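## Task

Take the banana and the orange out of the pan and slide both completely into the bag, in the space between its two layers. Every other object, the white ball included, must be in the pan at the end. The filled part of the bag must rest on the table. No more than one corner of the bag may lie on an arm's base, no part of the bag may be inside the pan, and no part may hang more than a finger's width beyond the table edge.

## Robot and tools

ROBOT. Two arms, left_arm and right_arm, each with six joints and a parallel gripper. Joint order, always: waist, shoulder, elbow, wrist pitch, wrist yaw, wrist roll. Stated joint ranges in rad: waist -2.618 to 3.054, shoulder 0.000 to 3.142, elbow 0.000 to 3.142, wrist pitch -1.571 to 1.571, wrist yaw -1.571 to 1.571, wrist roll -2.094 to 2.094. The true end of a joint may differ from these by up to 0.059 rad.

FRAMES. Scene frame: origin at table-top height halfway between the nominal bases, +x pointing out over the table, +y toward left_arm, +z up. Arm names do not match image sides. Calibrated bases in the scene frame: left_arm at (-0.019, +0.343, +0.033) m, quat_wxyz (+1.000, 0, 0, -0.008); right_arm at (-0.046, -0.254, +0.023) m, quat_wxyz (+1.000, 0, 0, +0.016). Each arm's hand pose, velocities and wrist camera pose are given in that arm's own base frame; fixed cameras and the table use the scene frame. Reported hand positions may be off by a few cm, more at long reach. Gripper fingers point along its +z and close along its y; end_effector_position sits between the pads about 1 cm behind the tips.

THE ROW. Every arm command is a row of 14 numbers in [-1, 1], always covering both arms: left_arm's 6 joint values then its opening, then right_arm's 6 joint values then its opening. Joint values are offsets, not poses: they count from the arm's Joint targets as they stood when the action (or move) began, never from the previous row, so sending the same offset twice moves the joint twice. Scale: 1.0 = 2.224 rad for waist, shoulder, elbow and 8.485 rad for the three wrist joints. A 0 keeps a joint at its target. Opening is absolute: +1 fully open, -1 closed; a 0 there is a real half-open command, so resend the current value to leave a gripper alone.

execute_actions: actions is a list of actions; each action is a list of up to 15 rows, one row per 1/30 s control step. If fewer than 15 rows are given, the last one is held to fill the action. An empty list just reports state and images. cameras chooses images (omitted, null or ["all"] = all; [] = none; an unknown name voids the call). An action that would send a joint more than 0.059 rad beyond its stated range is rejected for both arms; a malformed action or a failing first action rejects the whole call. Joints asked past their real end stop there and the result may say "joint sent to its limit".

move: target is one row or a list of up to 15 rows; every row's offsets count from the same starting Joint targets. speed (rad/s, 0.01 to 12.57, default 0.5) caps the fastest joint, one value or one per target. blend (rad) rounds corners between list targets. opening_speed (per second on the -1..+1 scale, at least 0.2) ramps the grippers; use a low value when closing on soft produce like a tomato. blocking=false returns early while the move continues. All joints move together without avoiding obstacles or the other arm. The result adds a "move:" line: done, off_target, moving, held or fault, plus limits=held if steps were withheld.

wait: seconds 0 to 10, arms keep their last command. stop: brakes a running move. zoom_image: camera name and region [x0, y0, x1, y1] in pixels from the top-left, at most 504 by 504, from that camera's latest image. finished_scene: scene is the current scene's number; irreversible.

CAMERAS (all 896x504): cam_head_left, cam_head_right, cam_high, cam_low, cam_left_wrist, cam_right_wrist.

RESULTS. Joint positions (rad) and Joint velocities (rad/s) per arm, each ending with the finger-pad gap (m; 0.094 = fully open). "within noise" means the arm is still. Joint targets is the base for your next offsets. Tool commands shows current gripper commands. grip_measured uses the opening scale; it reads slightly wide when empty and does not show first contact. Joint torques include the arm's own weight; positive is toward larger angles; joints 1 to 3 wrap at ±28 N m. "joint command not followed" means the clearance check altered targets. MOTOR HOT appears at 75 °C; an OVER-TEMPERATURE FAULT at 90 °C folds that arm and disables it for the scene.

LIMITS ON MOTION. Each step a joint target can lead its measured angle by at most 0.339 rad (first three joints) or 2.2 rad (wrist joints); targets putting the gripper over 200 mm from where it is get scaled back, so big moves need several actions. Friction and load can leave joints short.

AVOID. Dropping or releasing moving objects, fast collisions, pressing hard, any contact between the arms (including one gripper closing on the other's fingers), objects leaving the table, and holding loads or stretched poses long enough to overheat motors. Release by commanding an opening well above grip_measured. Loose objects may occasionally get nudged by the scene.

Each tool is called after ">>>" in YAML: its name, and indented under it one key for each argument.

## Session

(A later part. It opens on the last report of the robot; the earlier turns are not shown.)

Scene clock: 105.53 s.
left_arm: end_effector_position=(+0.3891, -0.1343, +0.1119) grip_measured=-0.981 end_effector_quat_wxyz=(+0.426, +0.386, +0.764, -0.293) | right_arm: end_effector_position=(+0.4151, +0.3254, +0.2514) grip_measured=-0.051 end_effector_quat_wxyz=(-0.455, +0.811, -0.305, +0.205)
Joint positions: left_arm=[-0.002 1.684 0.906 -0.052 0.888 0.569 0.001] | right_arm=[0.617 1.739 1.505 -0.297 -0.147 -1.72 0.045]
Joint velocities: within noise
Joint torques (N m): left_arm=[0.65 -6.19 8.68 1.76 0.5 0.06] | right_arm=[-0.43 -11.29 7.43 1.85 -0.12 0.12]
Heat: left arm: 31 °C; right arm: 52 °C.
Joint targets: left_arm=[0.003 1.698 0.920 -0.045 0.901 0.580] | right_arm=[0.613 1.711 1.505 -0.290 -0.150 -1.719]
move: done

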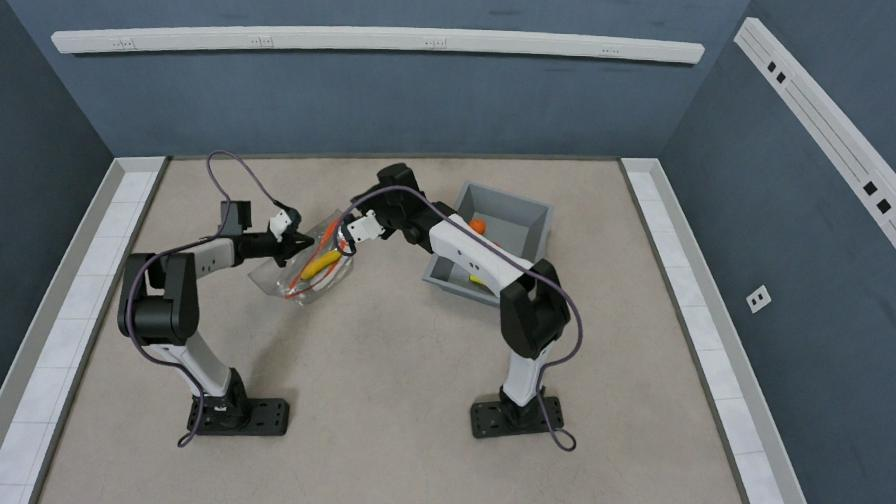

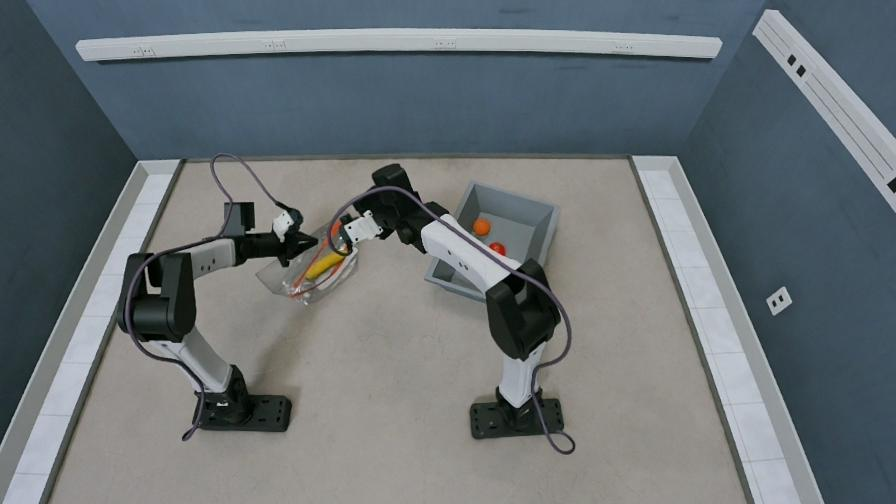

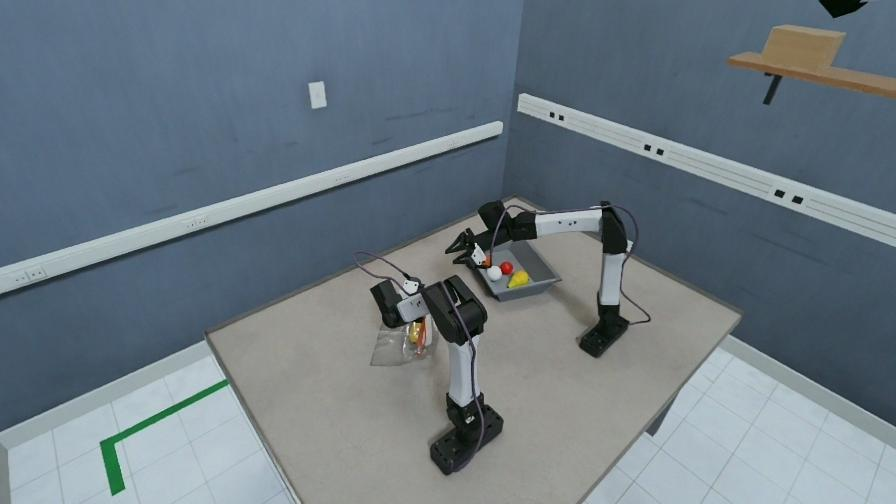

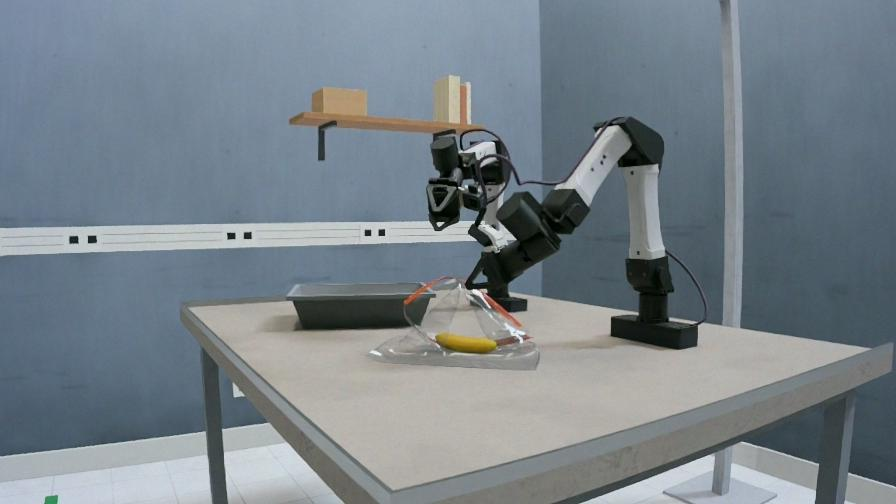

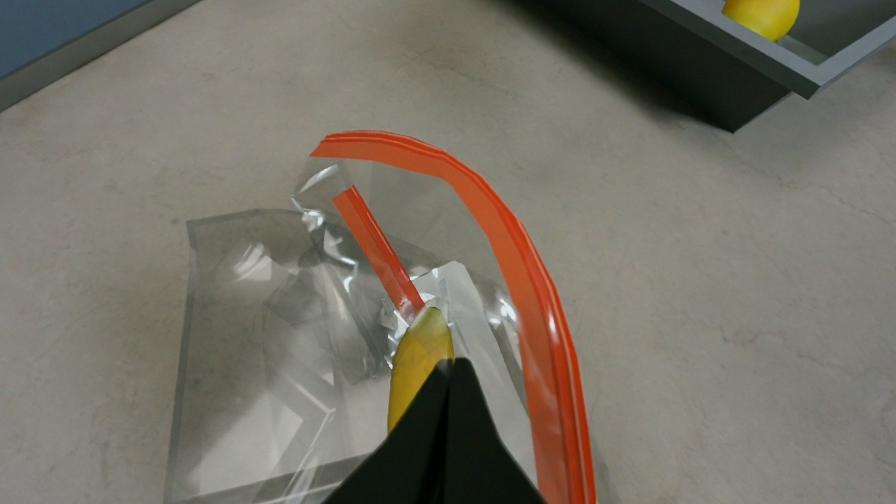

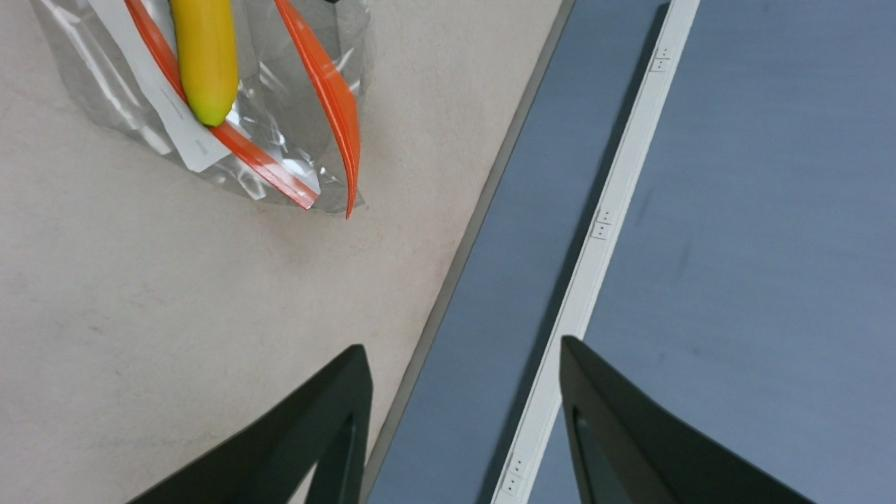

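>>> move:
  target: [0,0,0,0,0,0,-1,0.0417,0.3157,0.3345,-0.0678,0,-0.0114,-1]
  speed: 0.5
  cameras: ["cam_right_wrist","cam_left_wrist"]

Scene clock: 108.40 s.
left_arm: end_effector_position=(+0.3891, -0.1343, +0.1119) grip_measured=-0.981 end_effector_quat_wxyz=(+0.426, +0.386, +0.764, -0.293) | right_arm: end_effector_position=(+0.4342, +0.3994, +0.0943) grip_measured=-0.991 end_effector_quat_wxyz=(-0.257, +0.921, -0.281, +0.076)
Joint positions: left_arm=[-0.002 1.684 0.906 -0.052 0.888 0.569 0.001] | right_arm=[0.701 2.404 2.221 -0.863 -0.147 -1.809 0]
Joint velocities: within noise
Joint torques (N m): left_arm=[0.69 -6.19 8.62 1.75 0.5 0.06] | right_arm=[0.62 -12.51 9.62 1.12 -0.17 -0.02]
Heat: left arm: 31 °C; right arm: 52 °C.
Joint targets: left_arm=[0.003 1.698 0.920 -0.045 0.901 0.580] | right_arm=[0.706 2.413 2.249 -0.865 -0.150 -1.816]
move: done
Images, in order (width x height): cam_left_wrist 896x504, cam_right_wrist 896x504.

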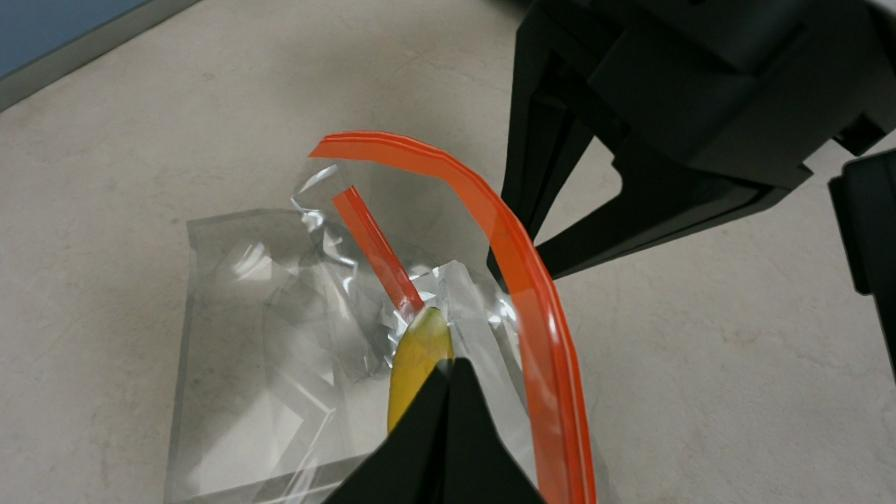

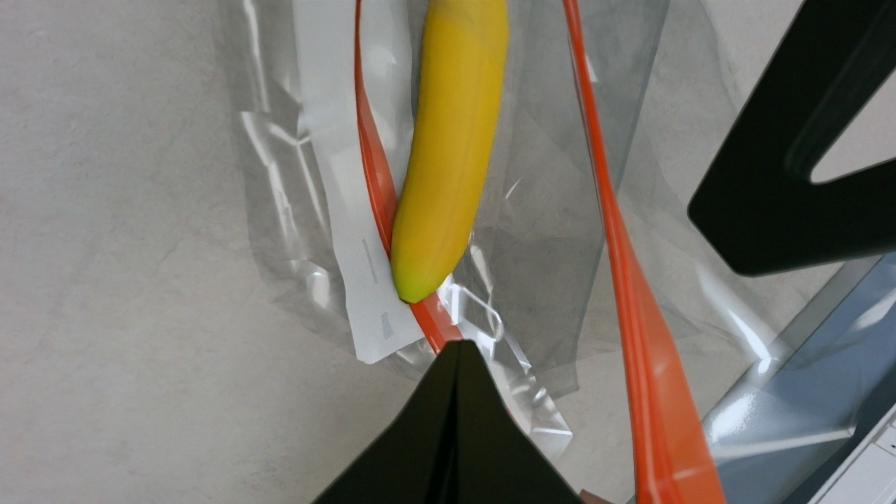

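>>> move:
  target: [0,0,0,0,0,0,-1,0.0175,-0.0484,-0.2043,0.0696,0,0.0114,-1]
  speed: 0.3
  cameras: ["cam_right_wrist","cam_left_wrist"]

Scene clock: 112.17 s.
left_arm: end_effector_position=(+0.3891, -0.1343, +0.1119) grip_measured=-0.981 end_effector_quat_wxyz=(+0.426, +0.386, +0.764, -0.293) | right_arm: end_effector_position=(+0.4314, +0.4263, +0.0302) grip_measured=-0.991 end_effector_quat_wxyz=(-0.337, +0.891, -0.286, +0.103)
Joint positions: left_arm=[-0.002 1.684 0.906 -0.052 0.888 0.569 0.001] | right_arm=[0.738 2.369 1.797 -0.293 -0.147 -1.728 0]
Joint velocities: within noise
Joint torques (N m): left_arm=[0.62 -6.2 8.65 1.75 0.5 0.06] | right_arm=[0.66 -18.62 6.61 1.64 -0.16 0.22]
Heat: left arm: 31 °C; right arm: 53 °C.
Joint targets: left_arm=[0.003 1.698 0.920 -0.045 0.901 0.580] | right_arm=[0.745 2.306 1.794 -0.274 -0.150 -1.719]
move: off_target (right_arm); right_arm: the shoulder is farthest, 0.063 rad from its target
Images, in order (width x height): cam_left_wrist 896x504, cam_right_wrist 896x504.

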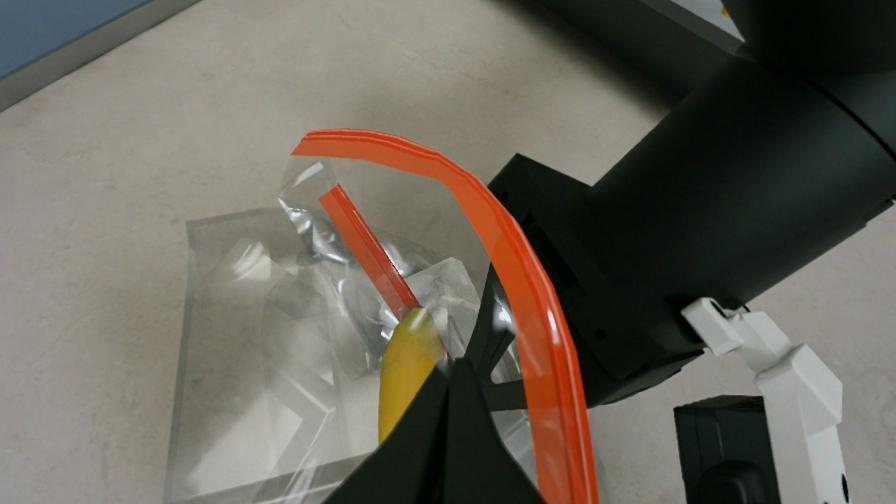

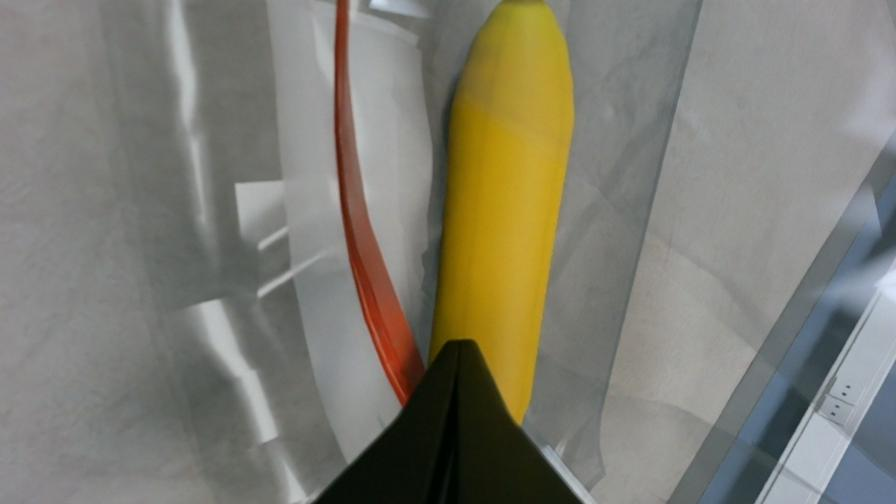

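>>> move:
  target: [0,0,0,0,0,0,-1,0.0069,0.0573,-0.0221,0.0209,0,0,-1]
  speed: 0.1
  cameras: ["cam_right_wrist","cam_left_wrist"]

Scene clock: 114.90 s.
left_arm: end_effector_position=(+0.3891, -0.1343, +0.1119) grip_measured=-0.981 end_effector_quat_wxyz=(+0.426, +0.386, +0.764, -0.293) | right_arm: end_effector_position=(+0.4351, +0.4419, +0.0104) grip_measured=-0.991 end_effector_quat_wxyz=(-0.369, +0.881, -0.273, +0.119)
Joint positions: left_arm=[-0.002 1.684 0.906 -0.052 0.888 0.569 0.001] | right_arm=[0.752 2.418 1.748 -0.116 -0.147 -1.727 0]
Joint velocities: within noise
Joint torques (N m): left_arm=[0.64 -6.23 8.61 1.75 0.51 0.06] | right_arm=[0.75 -11.99 6.5 1.69 -0.15 0.18]
Heat: left arm: 31 °C; right arm: 53 °C.
Joint targets: left_arm=[0.003 1.698 0.920 -0.045 0.901 0.580] | right_arm=[0.760 2.433 1.746 -0.097 -0.150 -1.719]
move: done
Images, in order (width x height): cam_left_wrist 896x504, cam_right_wrist 896x504.

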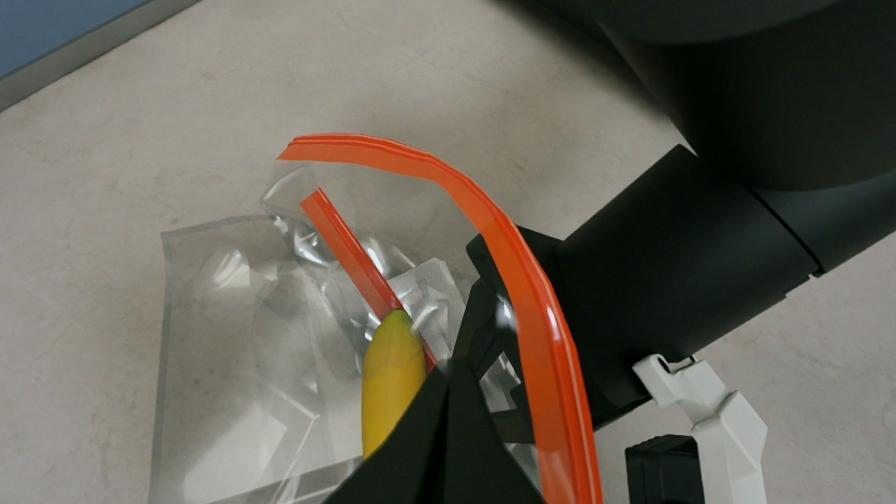

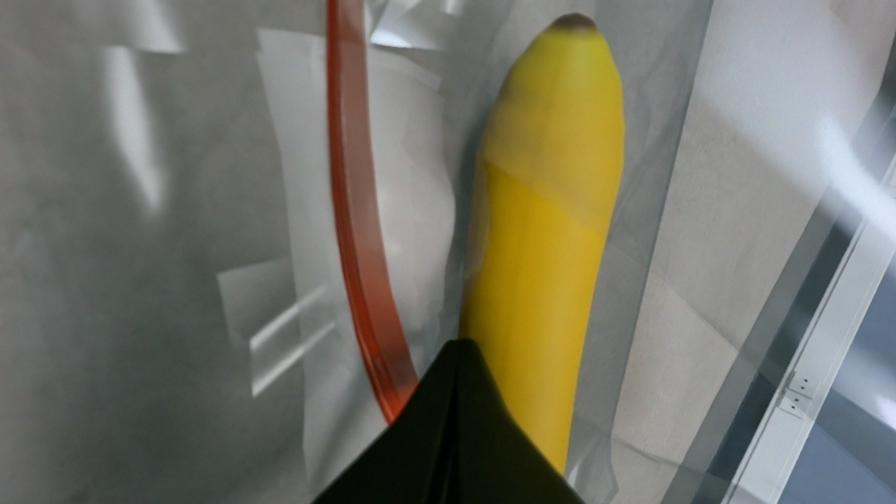

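>>> move:
  target: [0,0,0,0,0,0,-1,0.0032,0.0434,0.0766,-0.0087,0,0,-1]
  speed: 0.1
  cameras: ["cam_right_wrist","cam_left_wrist"]

>>> zoom_image:
  camera: "cam_left_wrist"
  region: [250, 100, 750, 504]

Scene clock: 117.47 s.
left_arm: end_effector_position=(+0.3891, -0.1343, +0.1119) grip_measured=-0.981 end_effector_quat_wxyz=(+0.426, +0.386, +0.764, -0.293) | right_arm: end_effector_position=(+0.4460, +0.4563, -0.0006) grip_measured=-0.991 end_effector_quat_wxyz=(-0.364, +0.883, -0.272, +0.115)
Joint positions: left_arm=[-0.002 1.684 0.906 -0.052 0.888 0.569 0.001] | right_arm=[0.757 2.512 1.887 -0.172 -0.147 -1.727 0]
Joint velocities: within noise
Joint torques (N m): left_arm=[0.61 -6.22 8.64 1.74 0.5 0.05] | right_arm=[0.98 -12.37 9.63 1.54 -0.15 0.18]
Heat: left arm: 31 °C; right arm: 53 °C.
Joint targets: left_arm=[0.003 1.698 0.920 -0.045 0.901 0.580] | right_arm=[0.767 2.529 1.916 -0.171 -0.150 -1.719]
move: done
Images, in order (width x height): cam_left_wrist 896x504, cam_right_wrist 896x504.

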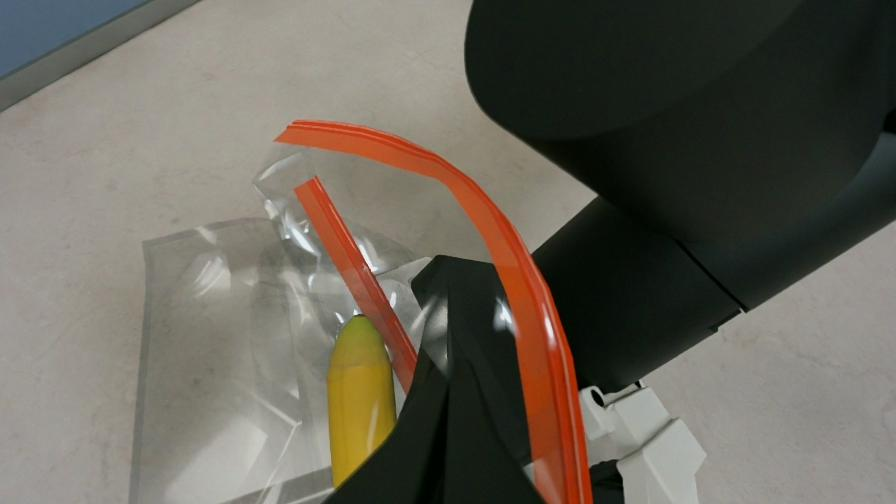

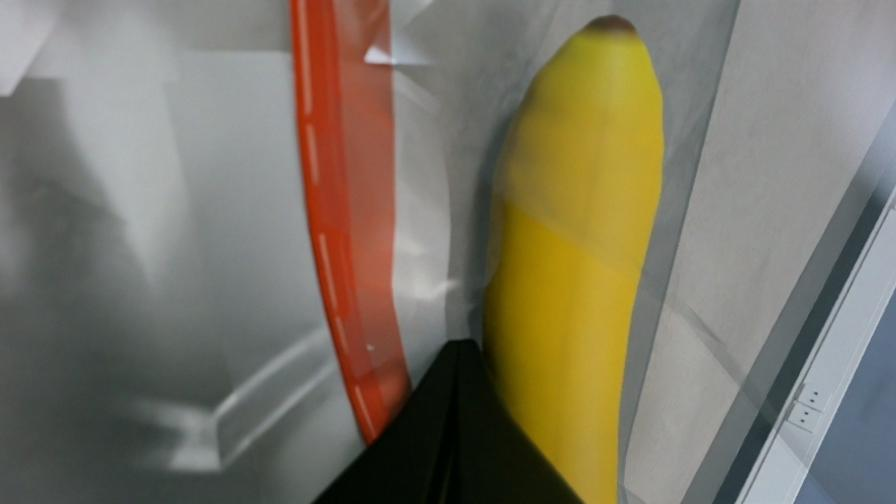

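Scaled by 1.008 from the camera's 896x504 image, which has a finer 1280x720 frame.

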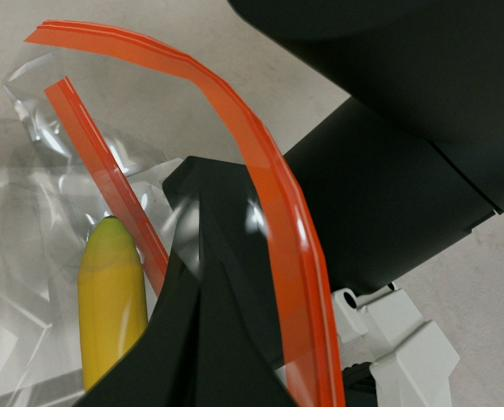

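>>> move:
  target:
    - [0,0,0,0,0,0,-1,-0.0134,-0.1232,-0.1121,-0.0030,0,0,-1]
    - [0,0,0,0,0,0,-1,-0.0183,-0.2377,-0.1848,-0.0140,0,0,-1]
    - [0,0,0,0,0,0,-1,-0.165,-0.3053,-0.0072,-0.1095,0.0177,0.0647,-1]
    - [0,0,0,0,0,0,-1,-0.3305,-0.0411,0.2205,-0.1304,0.0177,0.0647,0.45]
  speed: [0.2,0.3,0.6,0.5]

>>> zoom_image:
  camera: "cam_head_left"
  region: [230, 180, 390, 320]

>>> zoom_image:
  camera: "cam_low"
  region: [340, 220, 600, 400]

Scene clock: 124.57 s.
left_arm: end_effector_position=(+0.3891, -0.1343, +0.1119) grip_measured=-0.981 end_effector_quat_wxyz=(+0.426, +0.386, +0.764, -0.293) | right_arm: end_effector_position=(+0.5275, +0.0151, +0.0943) grip_measured=+0.449 end_effector_quat_wxyz=(+0.103, -0.563, +0.818, -0.065)
Joint positions: left_arm=[-0.002 1.684 0.906 -0.052 0.888 0.569 0.001] | right_arm=[0.028 2.432 2.38 -1.274 -0.003 -1.177 0.068]
Joint velocities: within noise
Joint torques (N m): left_arm=[0.64 -6.2 8.65 1.76 0.51 0.06] | right_arm=[0.46 -12.46 8.91 0.68 -0.05 0.14]
Heat: left arm: 31 °C; right arm: 55 °C.
Joint targets: left_arm=[0.003 1.698 0.920 -0.045 0.901 0.580] | right_arm=[0.032 2.438 2.406 -1.277 0.000 -1.170]
move: done

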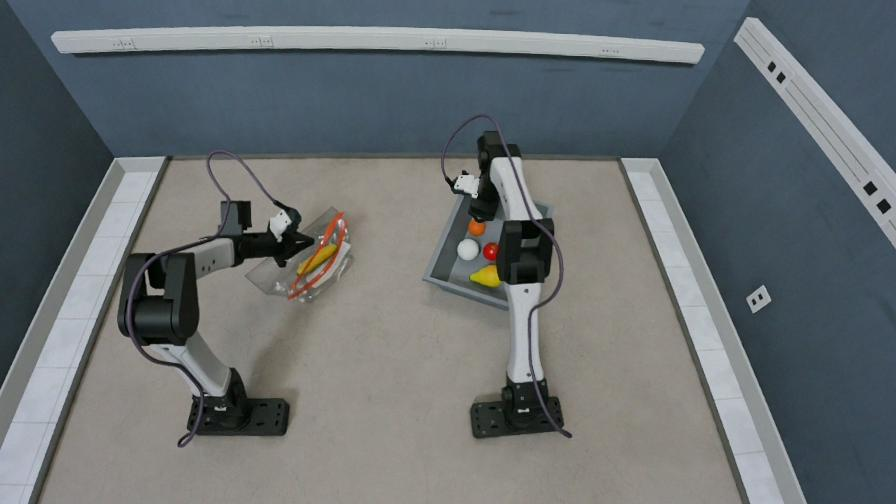

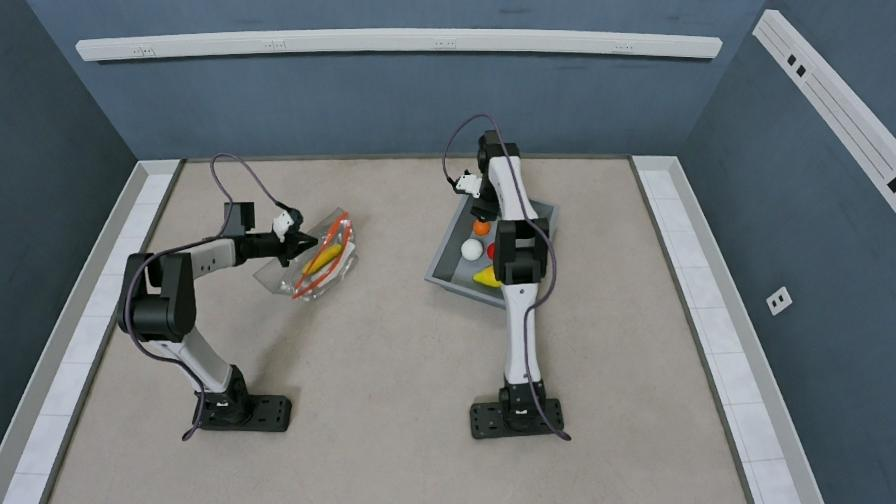

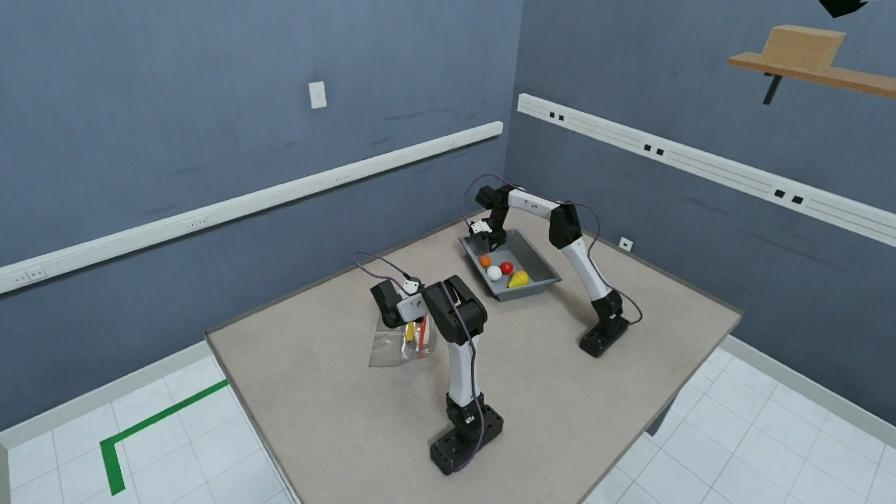

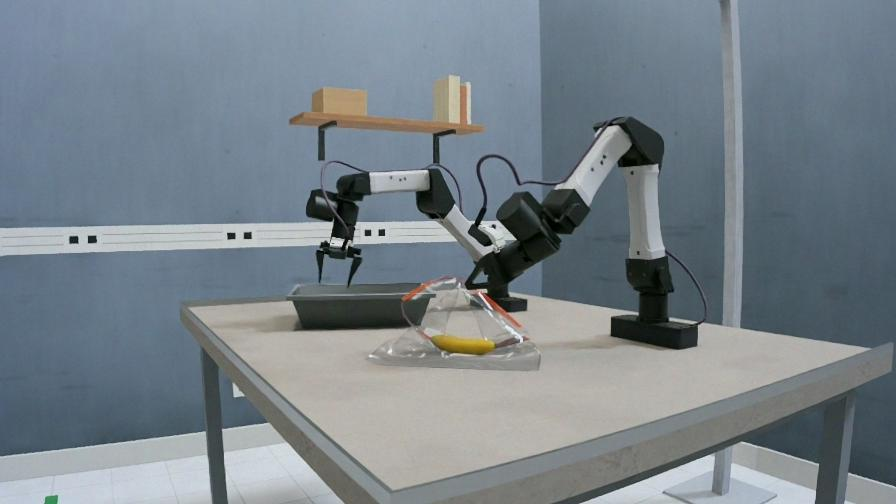

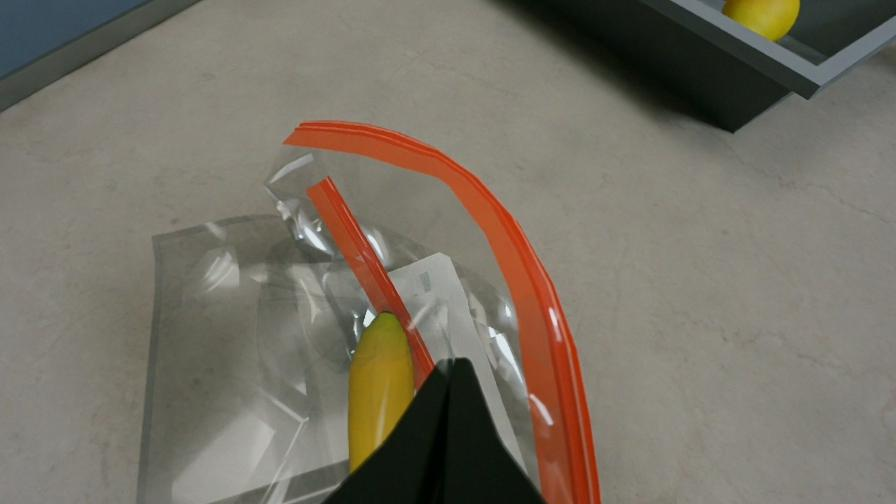

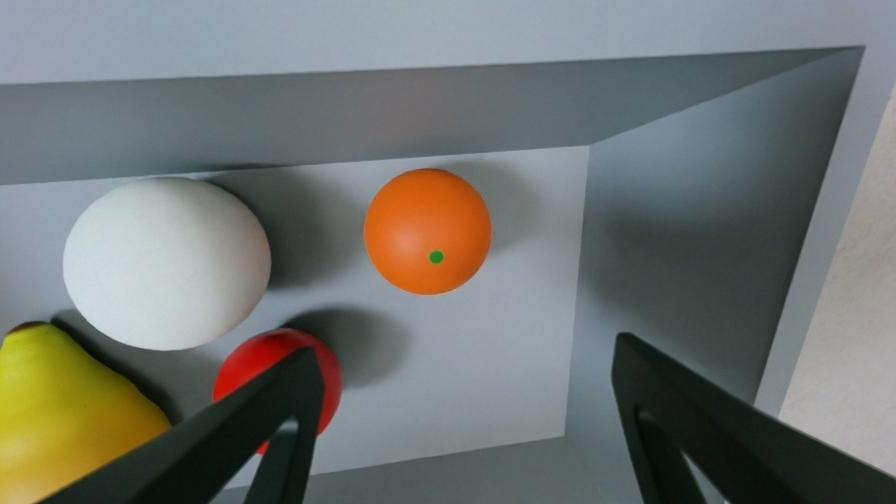

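Scaled by 3.150 from the camera's 896x504 image, which has a finer 1280x720 frame.

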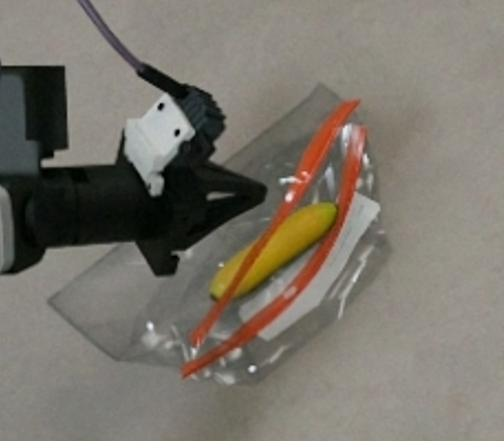

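Scaled by 1.938 from the camera's 896x504 image, which has a finer 1280x720 frame.

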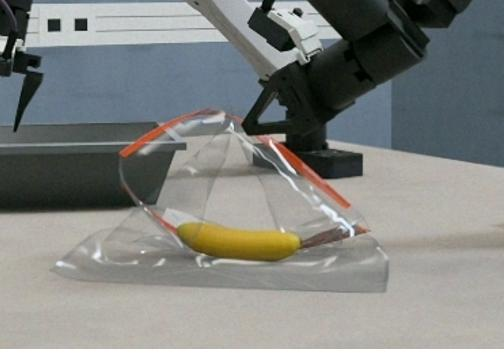

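>>> move:
  target:
    - [0,0,0,0,0,0,-1,-0.0004,0.0083,-0.1526,0.0422,0,0,0.45]
  speed: 0.25
  cameras: ["cam_right_wrist"]

Scene clock: 127.33 s.
left_arm: end_effector_position=(+0.3891, -0.1343, +0.1119) grip_measured=-0.981 end_effector_quat_wxyz=(+0.426, +0.386, +0.764, -0.293) | right_arm: end_effector_position=(+0.5358, +0.0153, +0.0117) grip_measured=+0.449 end_effector_quat_wxyz=(+0.111, -0.562, +0.817, -0.070)
Joint positions: left_arm=[-0.002 1.684 0.906 -0.052 0.888 0.569 0.001] | right_arm=[0.028 2.444 2.069 -0.934 -0.003 -1.177 0.068]
Joint velocities: within noise
Joint torques (N m): left_arm=[0.61 -6.23 8.68 1.75 0.51 0.06] | right_arm=[0.39 -12.08 6.31 0.92 -0.05 0.14]
Heat: left arm: 31 °C; right arm: 55 °C.
Joint targets: left_arm=[0.003 1.698 0.920 -0.045 0.901 0.580] | right_arm=[0.031 2.456 2.067 -0.919 0.000 -1.170]
move: done
Images, in order (width x height): cam_right_wrist 896x504.

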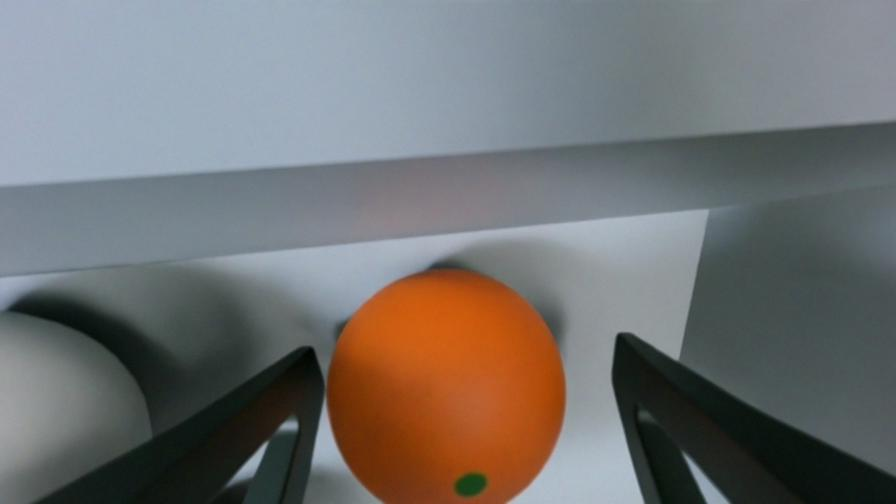

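>>> move:
  target:
    - [0,0,0,0,0,0,-1,0,0,0,0,0,0,-0.3]
  opening_speed: 0.5
  cameras: ["cam_right_wrist"]

Scene clock: 129.33 s.
left_arm: end_effector_position=(+0.3891, -0.1343, +0.1119) grip_measured=-0.981 end_effector_quat_wxyz=(+0.426, +0.386, +0.764, -0.293) | right_arm: end_effector_position=(+0.5360, +0.0153, +0.0118) grip_measured=-0.139 end_effector_quat_wxyz=(+0.111, -0.562, +0.817, -0.070)
Joint positions: left_arm=[-0.002 1.684 0.906 -0.052 0.888 0.569 0.001] | right_arm=[0.028 2.444 2.069 -0.933 -0.003 -1.177 0.04]
Joint velocities: within noise
Joint torques (N m): left_arm=[0.59 -6.2 8.66 1.74 0.5 0.05] | right_arm=[0.36 -12.07 6.32 0.89 -0.04 0.14]
Heat: left arm: 32 °C; right arm: 55 °C.
Joint targets: left_arm=[0.003 1.698 0.920 -0.045 0.901 0.580] | right_arm=[0.031 2.456 2.067 -0.919 0.000 -1.170]
move: done
Images, in order (width x height): cam_right_wrist 896x504.

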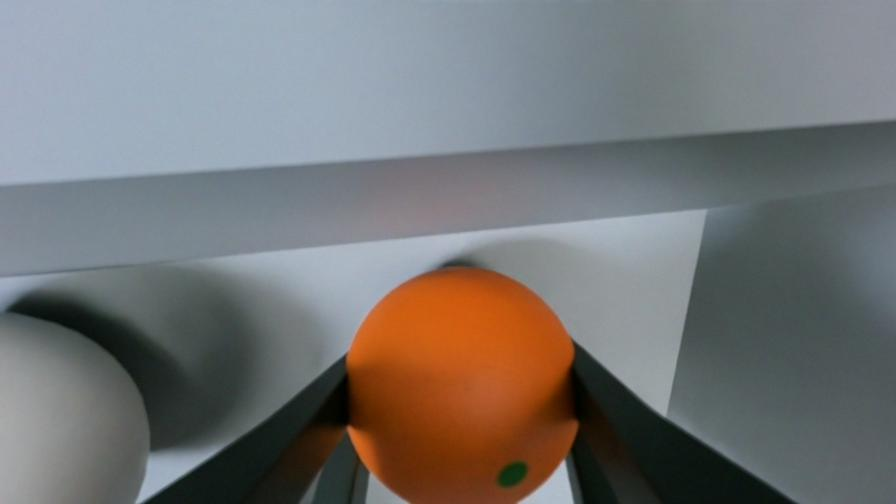

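>>> move:
  target:
    - [0,0,0,0,0,0,-1,0,-0.0081,0.1524,-0.0422,0,0,-0.3]
    - [0,0,0,0,0,0,-1,0,-0.2275,-0.0301,-0.0520,0,0,-0.3]
    - [0,0,0,0,0,0,-1,0.3449,-0.2653,-0.2923,0.0687,-0.0177,-0.0647,-0.3]
  speed: [0.3,0.5,0.5]
  cameras: ["cam_right_wrist","cam_left_wrist","cam_head_left"]

>>> zoom_image:
  camera: "cam_head_left"
  region: [230, 180, 390, 320]

Scene clock: 135.57 s.
left_arm: end_effector_position=(+0.3891, -0.1343, +0.1119) grip_measured=-0.981 end_effector_quat_wxyz=(+0.426, +0.386, +0.764, -0.293) | right_arm: end_effector_position=(+0.3407, +0.3855, +0.1128) grip_measured=-0.147 end_effector_quat_wxyz=(-0.343, +0.896, -0.266, +0.095)
Joint positions: left_arm=[-0.002 1.684 0.906 -0.052 0.888 0.569 0.001] | right_arm=[0.8 1.918 1.419 -0.356 -0.14 -1.712 0.04]
Joint velocities: within noise
Joint torques (N m): left_arm=[0.62 -6.2 8.62 1.74 0.51 0.05] | right_arm=[-0.2 -14.42 6.8 1.6 -0.25 0.04]
Heat: left arm: 32 °C; right arm: 57 °C.
Joint targets: left_arm=[0.003 1.698 0.920 -0.045 0.901 0.580] | right_arm=[0.798 1.867 1.417 -0.336 -0.150 -1.719]
move: off_target (right_arm); right_arm: the shoulder is farthest, 0.052 rad from its target
Images, in order (width x height): cam_head_left 896x504, cam_left_wrist 896x504, cam_right_wrist 896x504.

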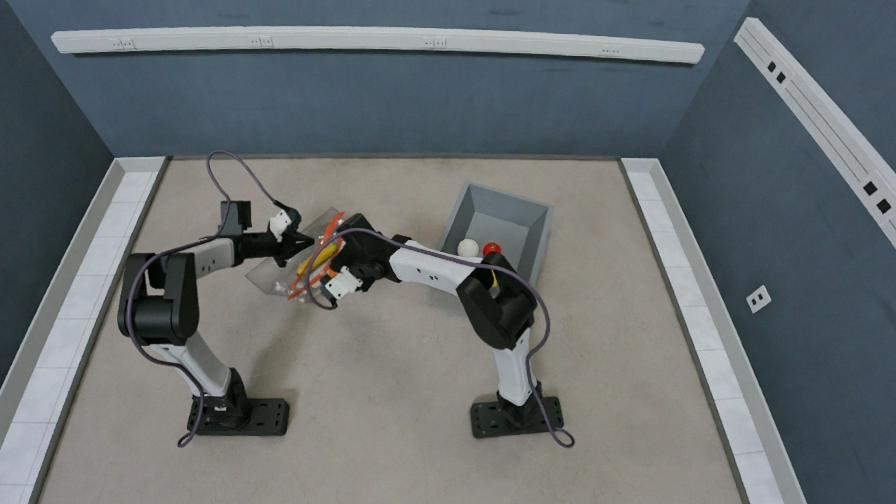

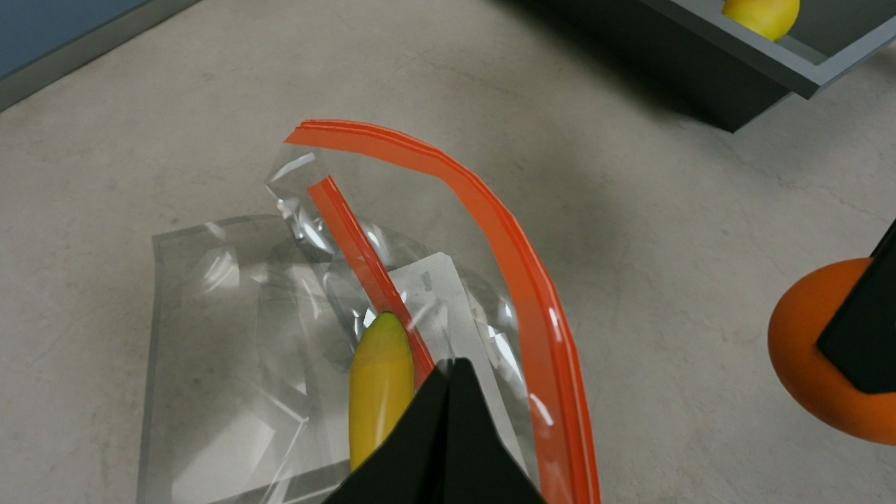

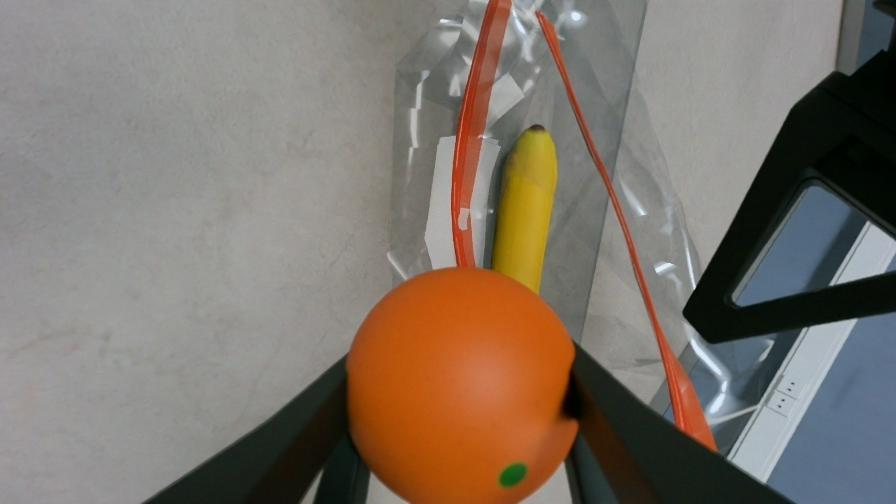

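Scaled by 3.150 from the camera's 896x504 image, which has a finer 1280x720 frame.

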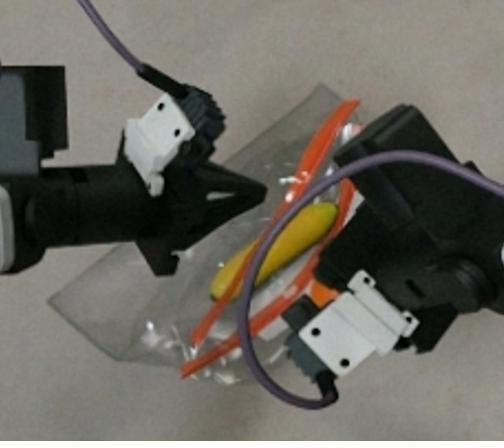

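>>> move:
  target:
    - [0,0,0,0,0,0,-1,-0.0126,0.0546,-0.0747,0.0545,0,0.0052,-0.3]
    - [0,0,0,0,0,0,-1,-0.0021,0.1909,0.0533,0.0567,0,0.0052,-0.3]
  speed: [0.3,0.2]
  cameras: ["cam_right_wrist","cam_left_wrist","cam_low"]

>>> zoom_image:
  camera: "cam_low"
  region: [340, 220, 600, 400]

>>> zoom_image:
  camera: "cam_head_left"
  region: [230, 180, 390, 320]

Scene clock: 141.07 s.
left_arm: end_effector_position=(+0.3891, -0.1343, +0.1119) grip_measured=-0.981 end_effector_quat_wxyz=(+0.426, +0.386, +0.764, -0.293) | right_arm: end_effector_position=(+0.4090, +0.4444, +0.0385) grip_measured=-0.147 end_effector_quat_wxyz=(-0.427, +0.854, -0.265, +0.136)
Joint positions: left_arm=[-0.002 1.684 0.906 -0.052 0.888 0.569 0.001] | right_arm=[0.787 2.278 1.505 0.125 -0.14 -1.683 0.04]
Joint velocities: within noise
Joint torques (N m): left_arm=[0.65 -6.23 8.65 1.75 0.51 0.06] | right_arm=[0.68 -11.14 9.5 1.87 -0.2 0.2]
Heat: left arm: 32 °C; right arm: 57 °C.
Joint targets: left_arm=[0.003 1.698 0.920 -0.045 0.901 0.580] | right_arm=[0.794 2.291 1.535 0.145 -0.150 -1.675]
move: done
Images, in order (width x height): cam_low 896x504, cam_left_wrist 896x504, cam_right_wrist 896x504.

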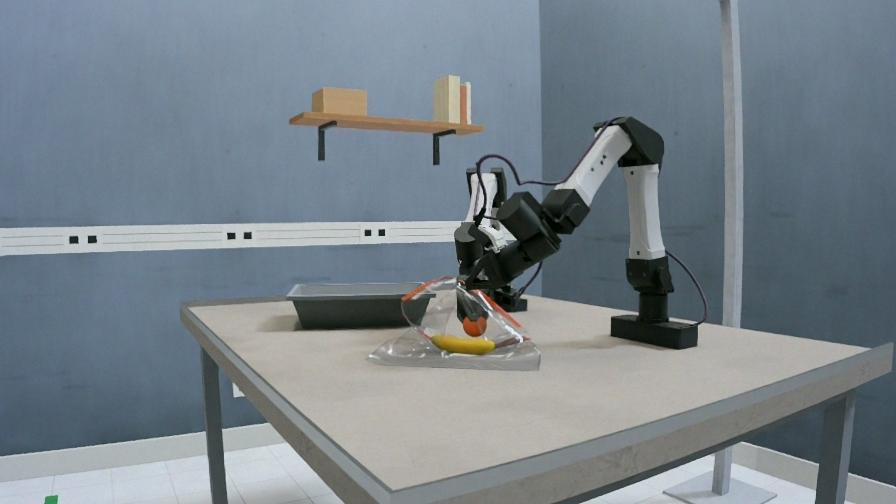

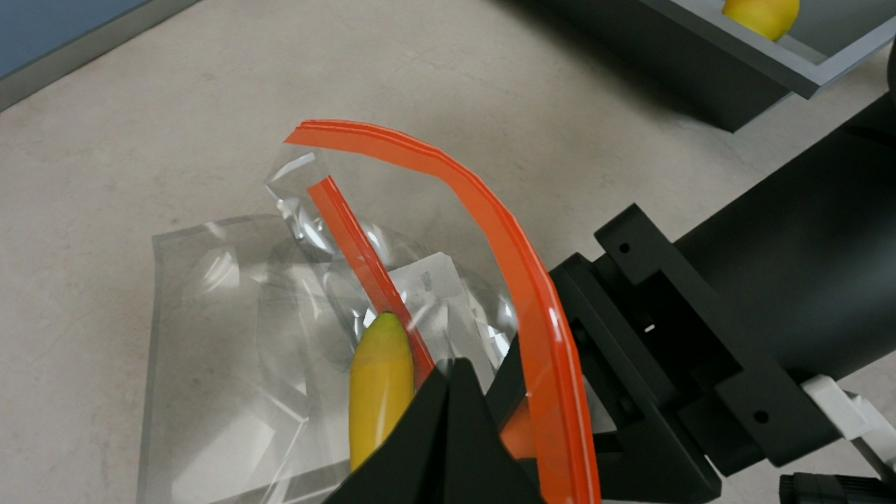

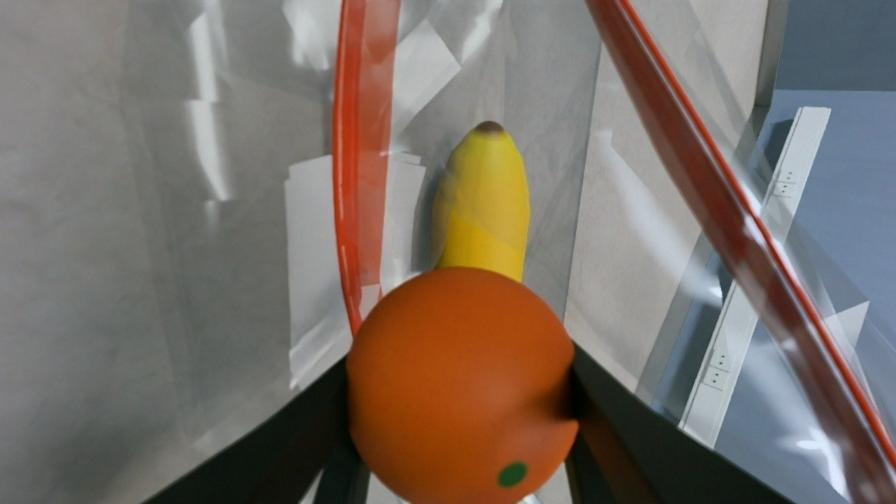

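Scaled by 1.938 from the camera's 896x504 image, which has a finer 1280x720 frame.

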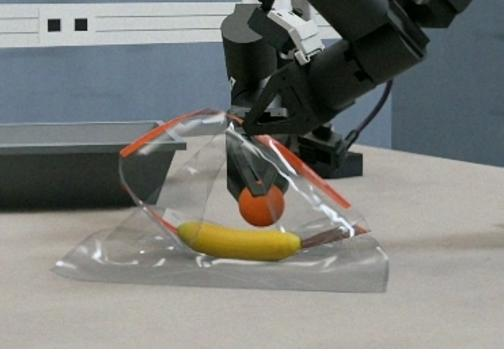

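This scene's latest camera images include none from cam_head_left. They are from: cam_low, cam_left_wrist, cam_right_wrist. cam_head_left's image comes with the result of a call that names it in "cameras".


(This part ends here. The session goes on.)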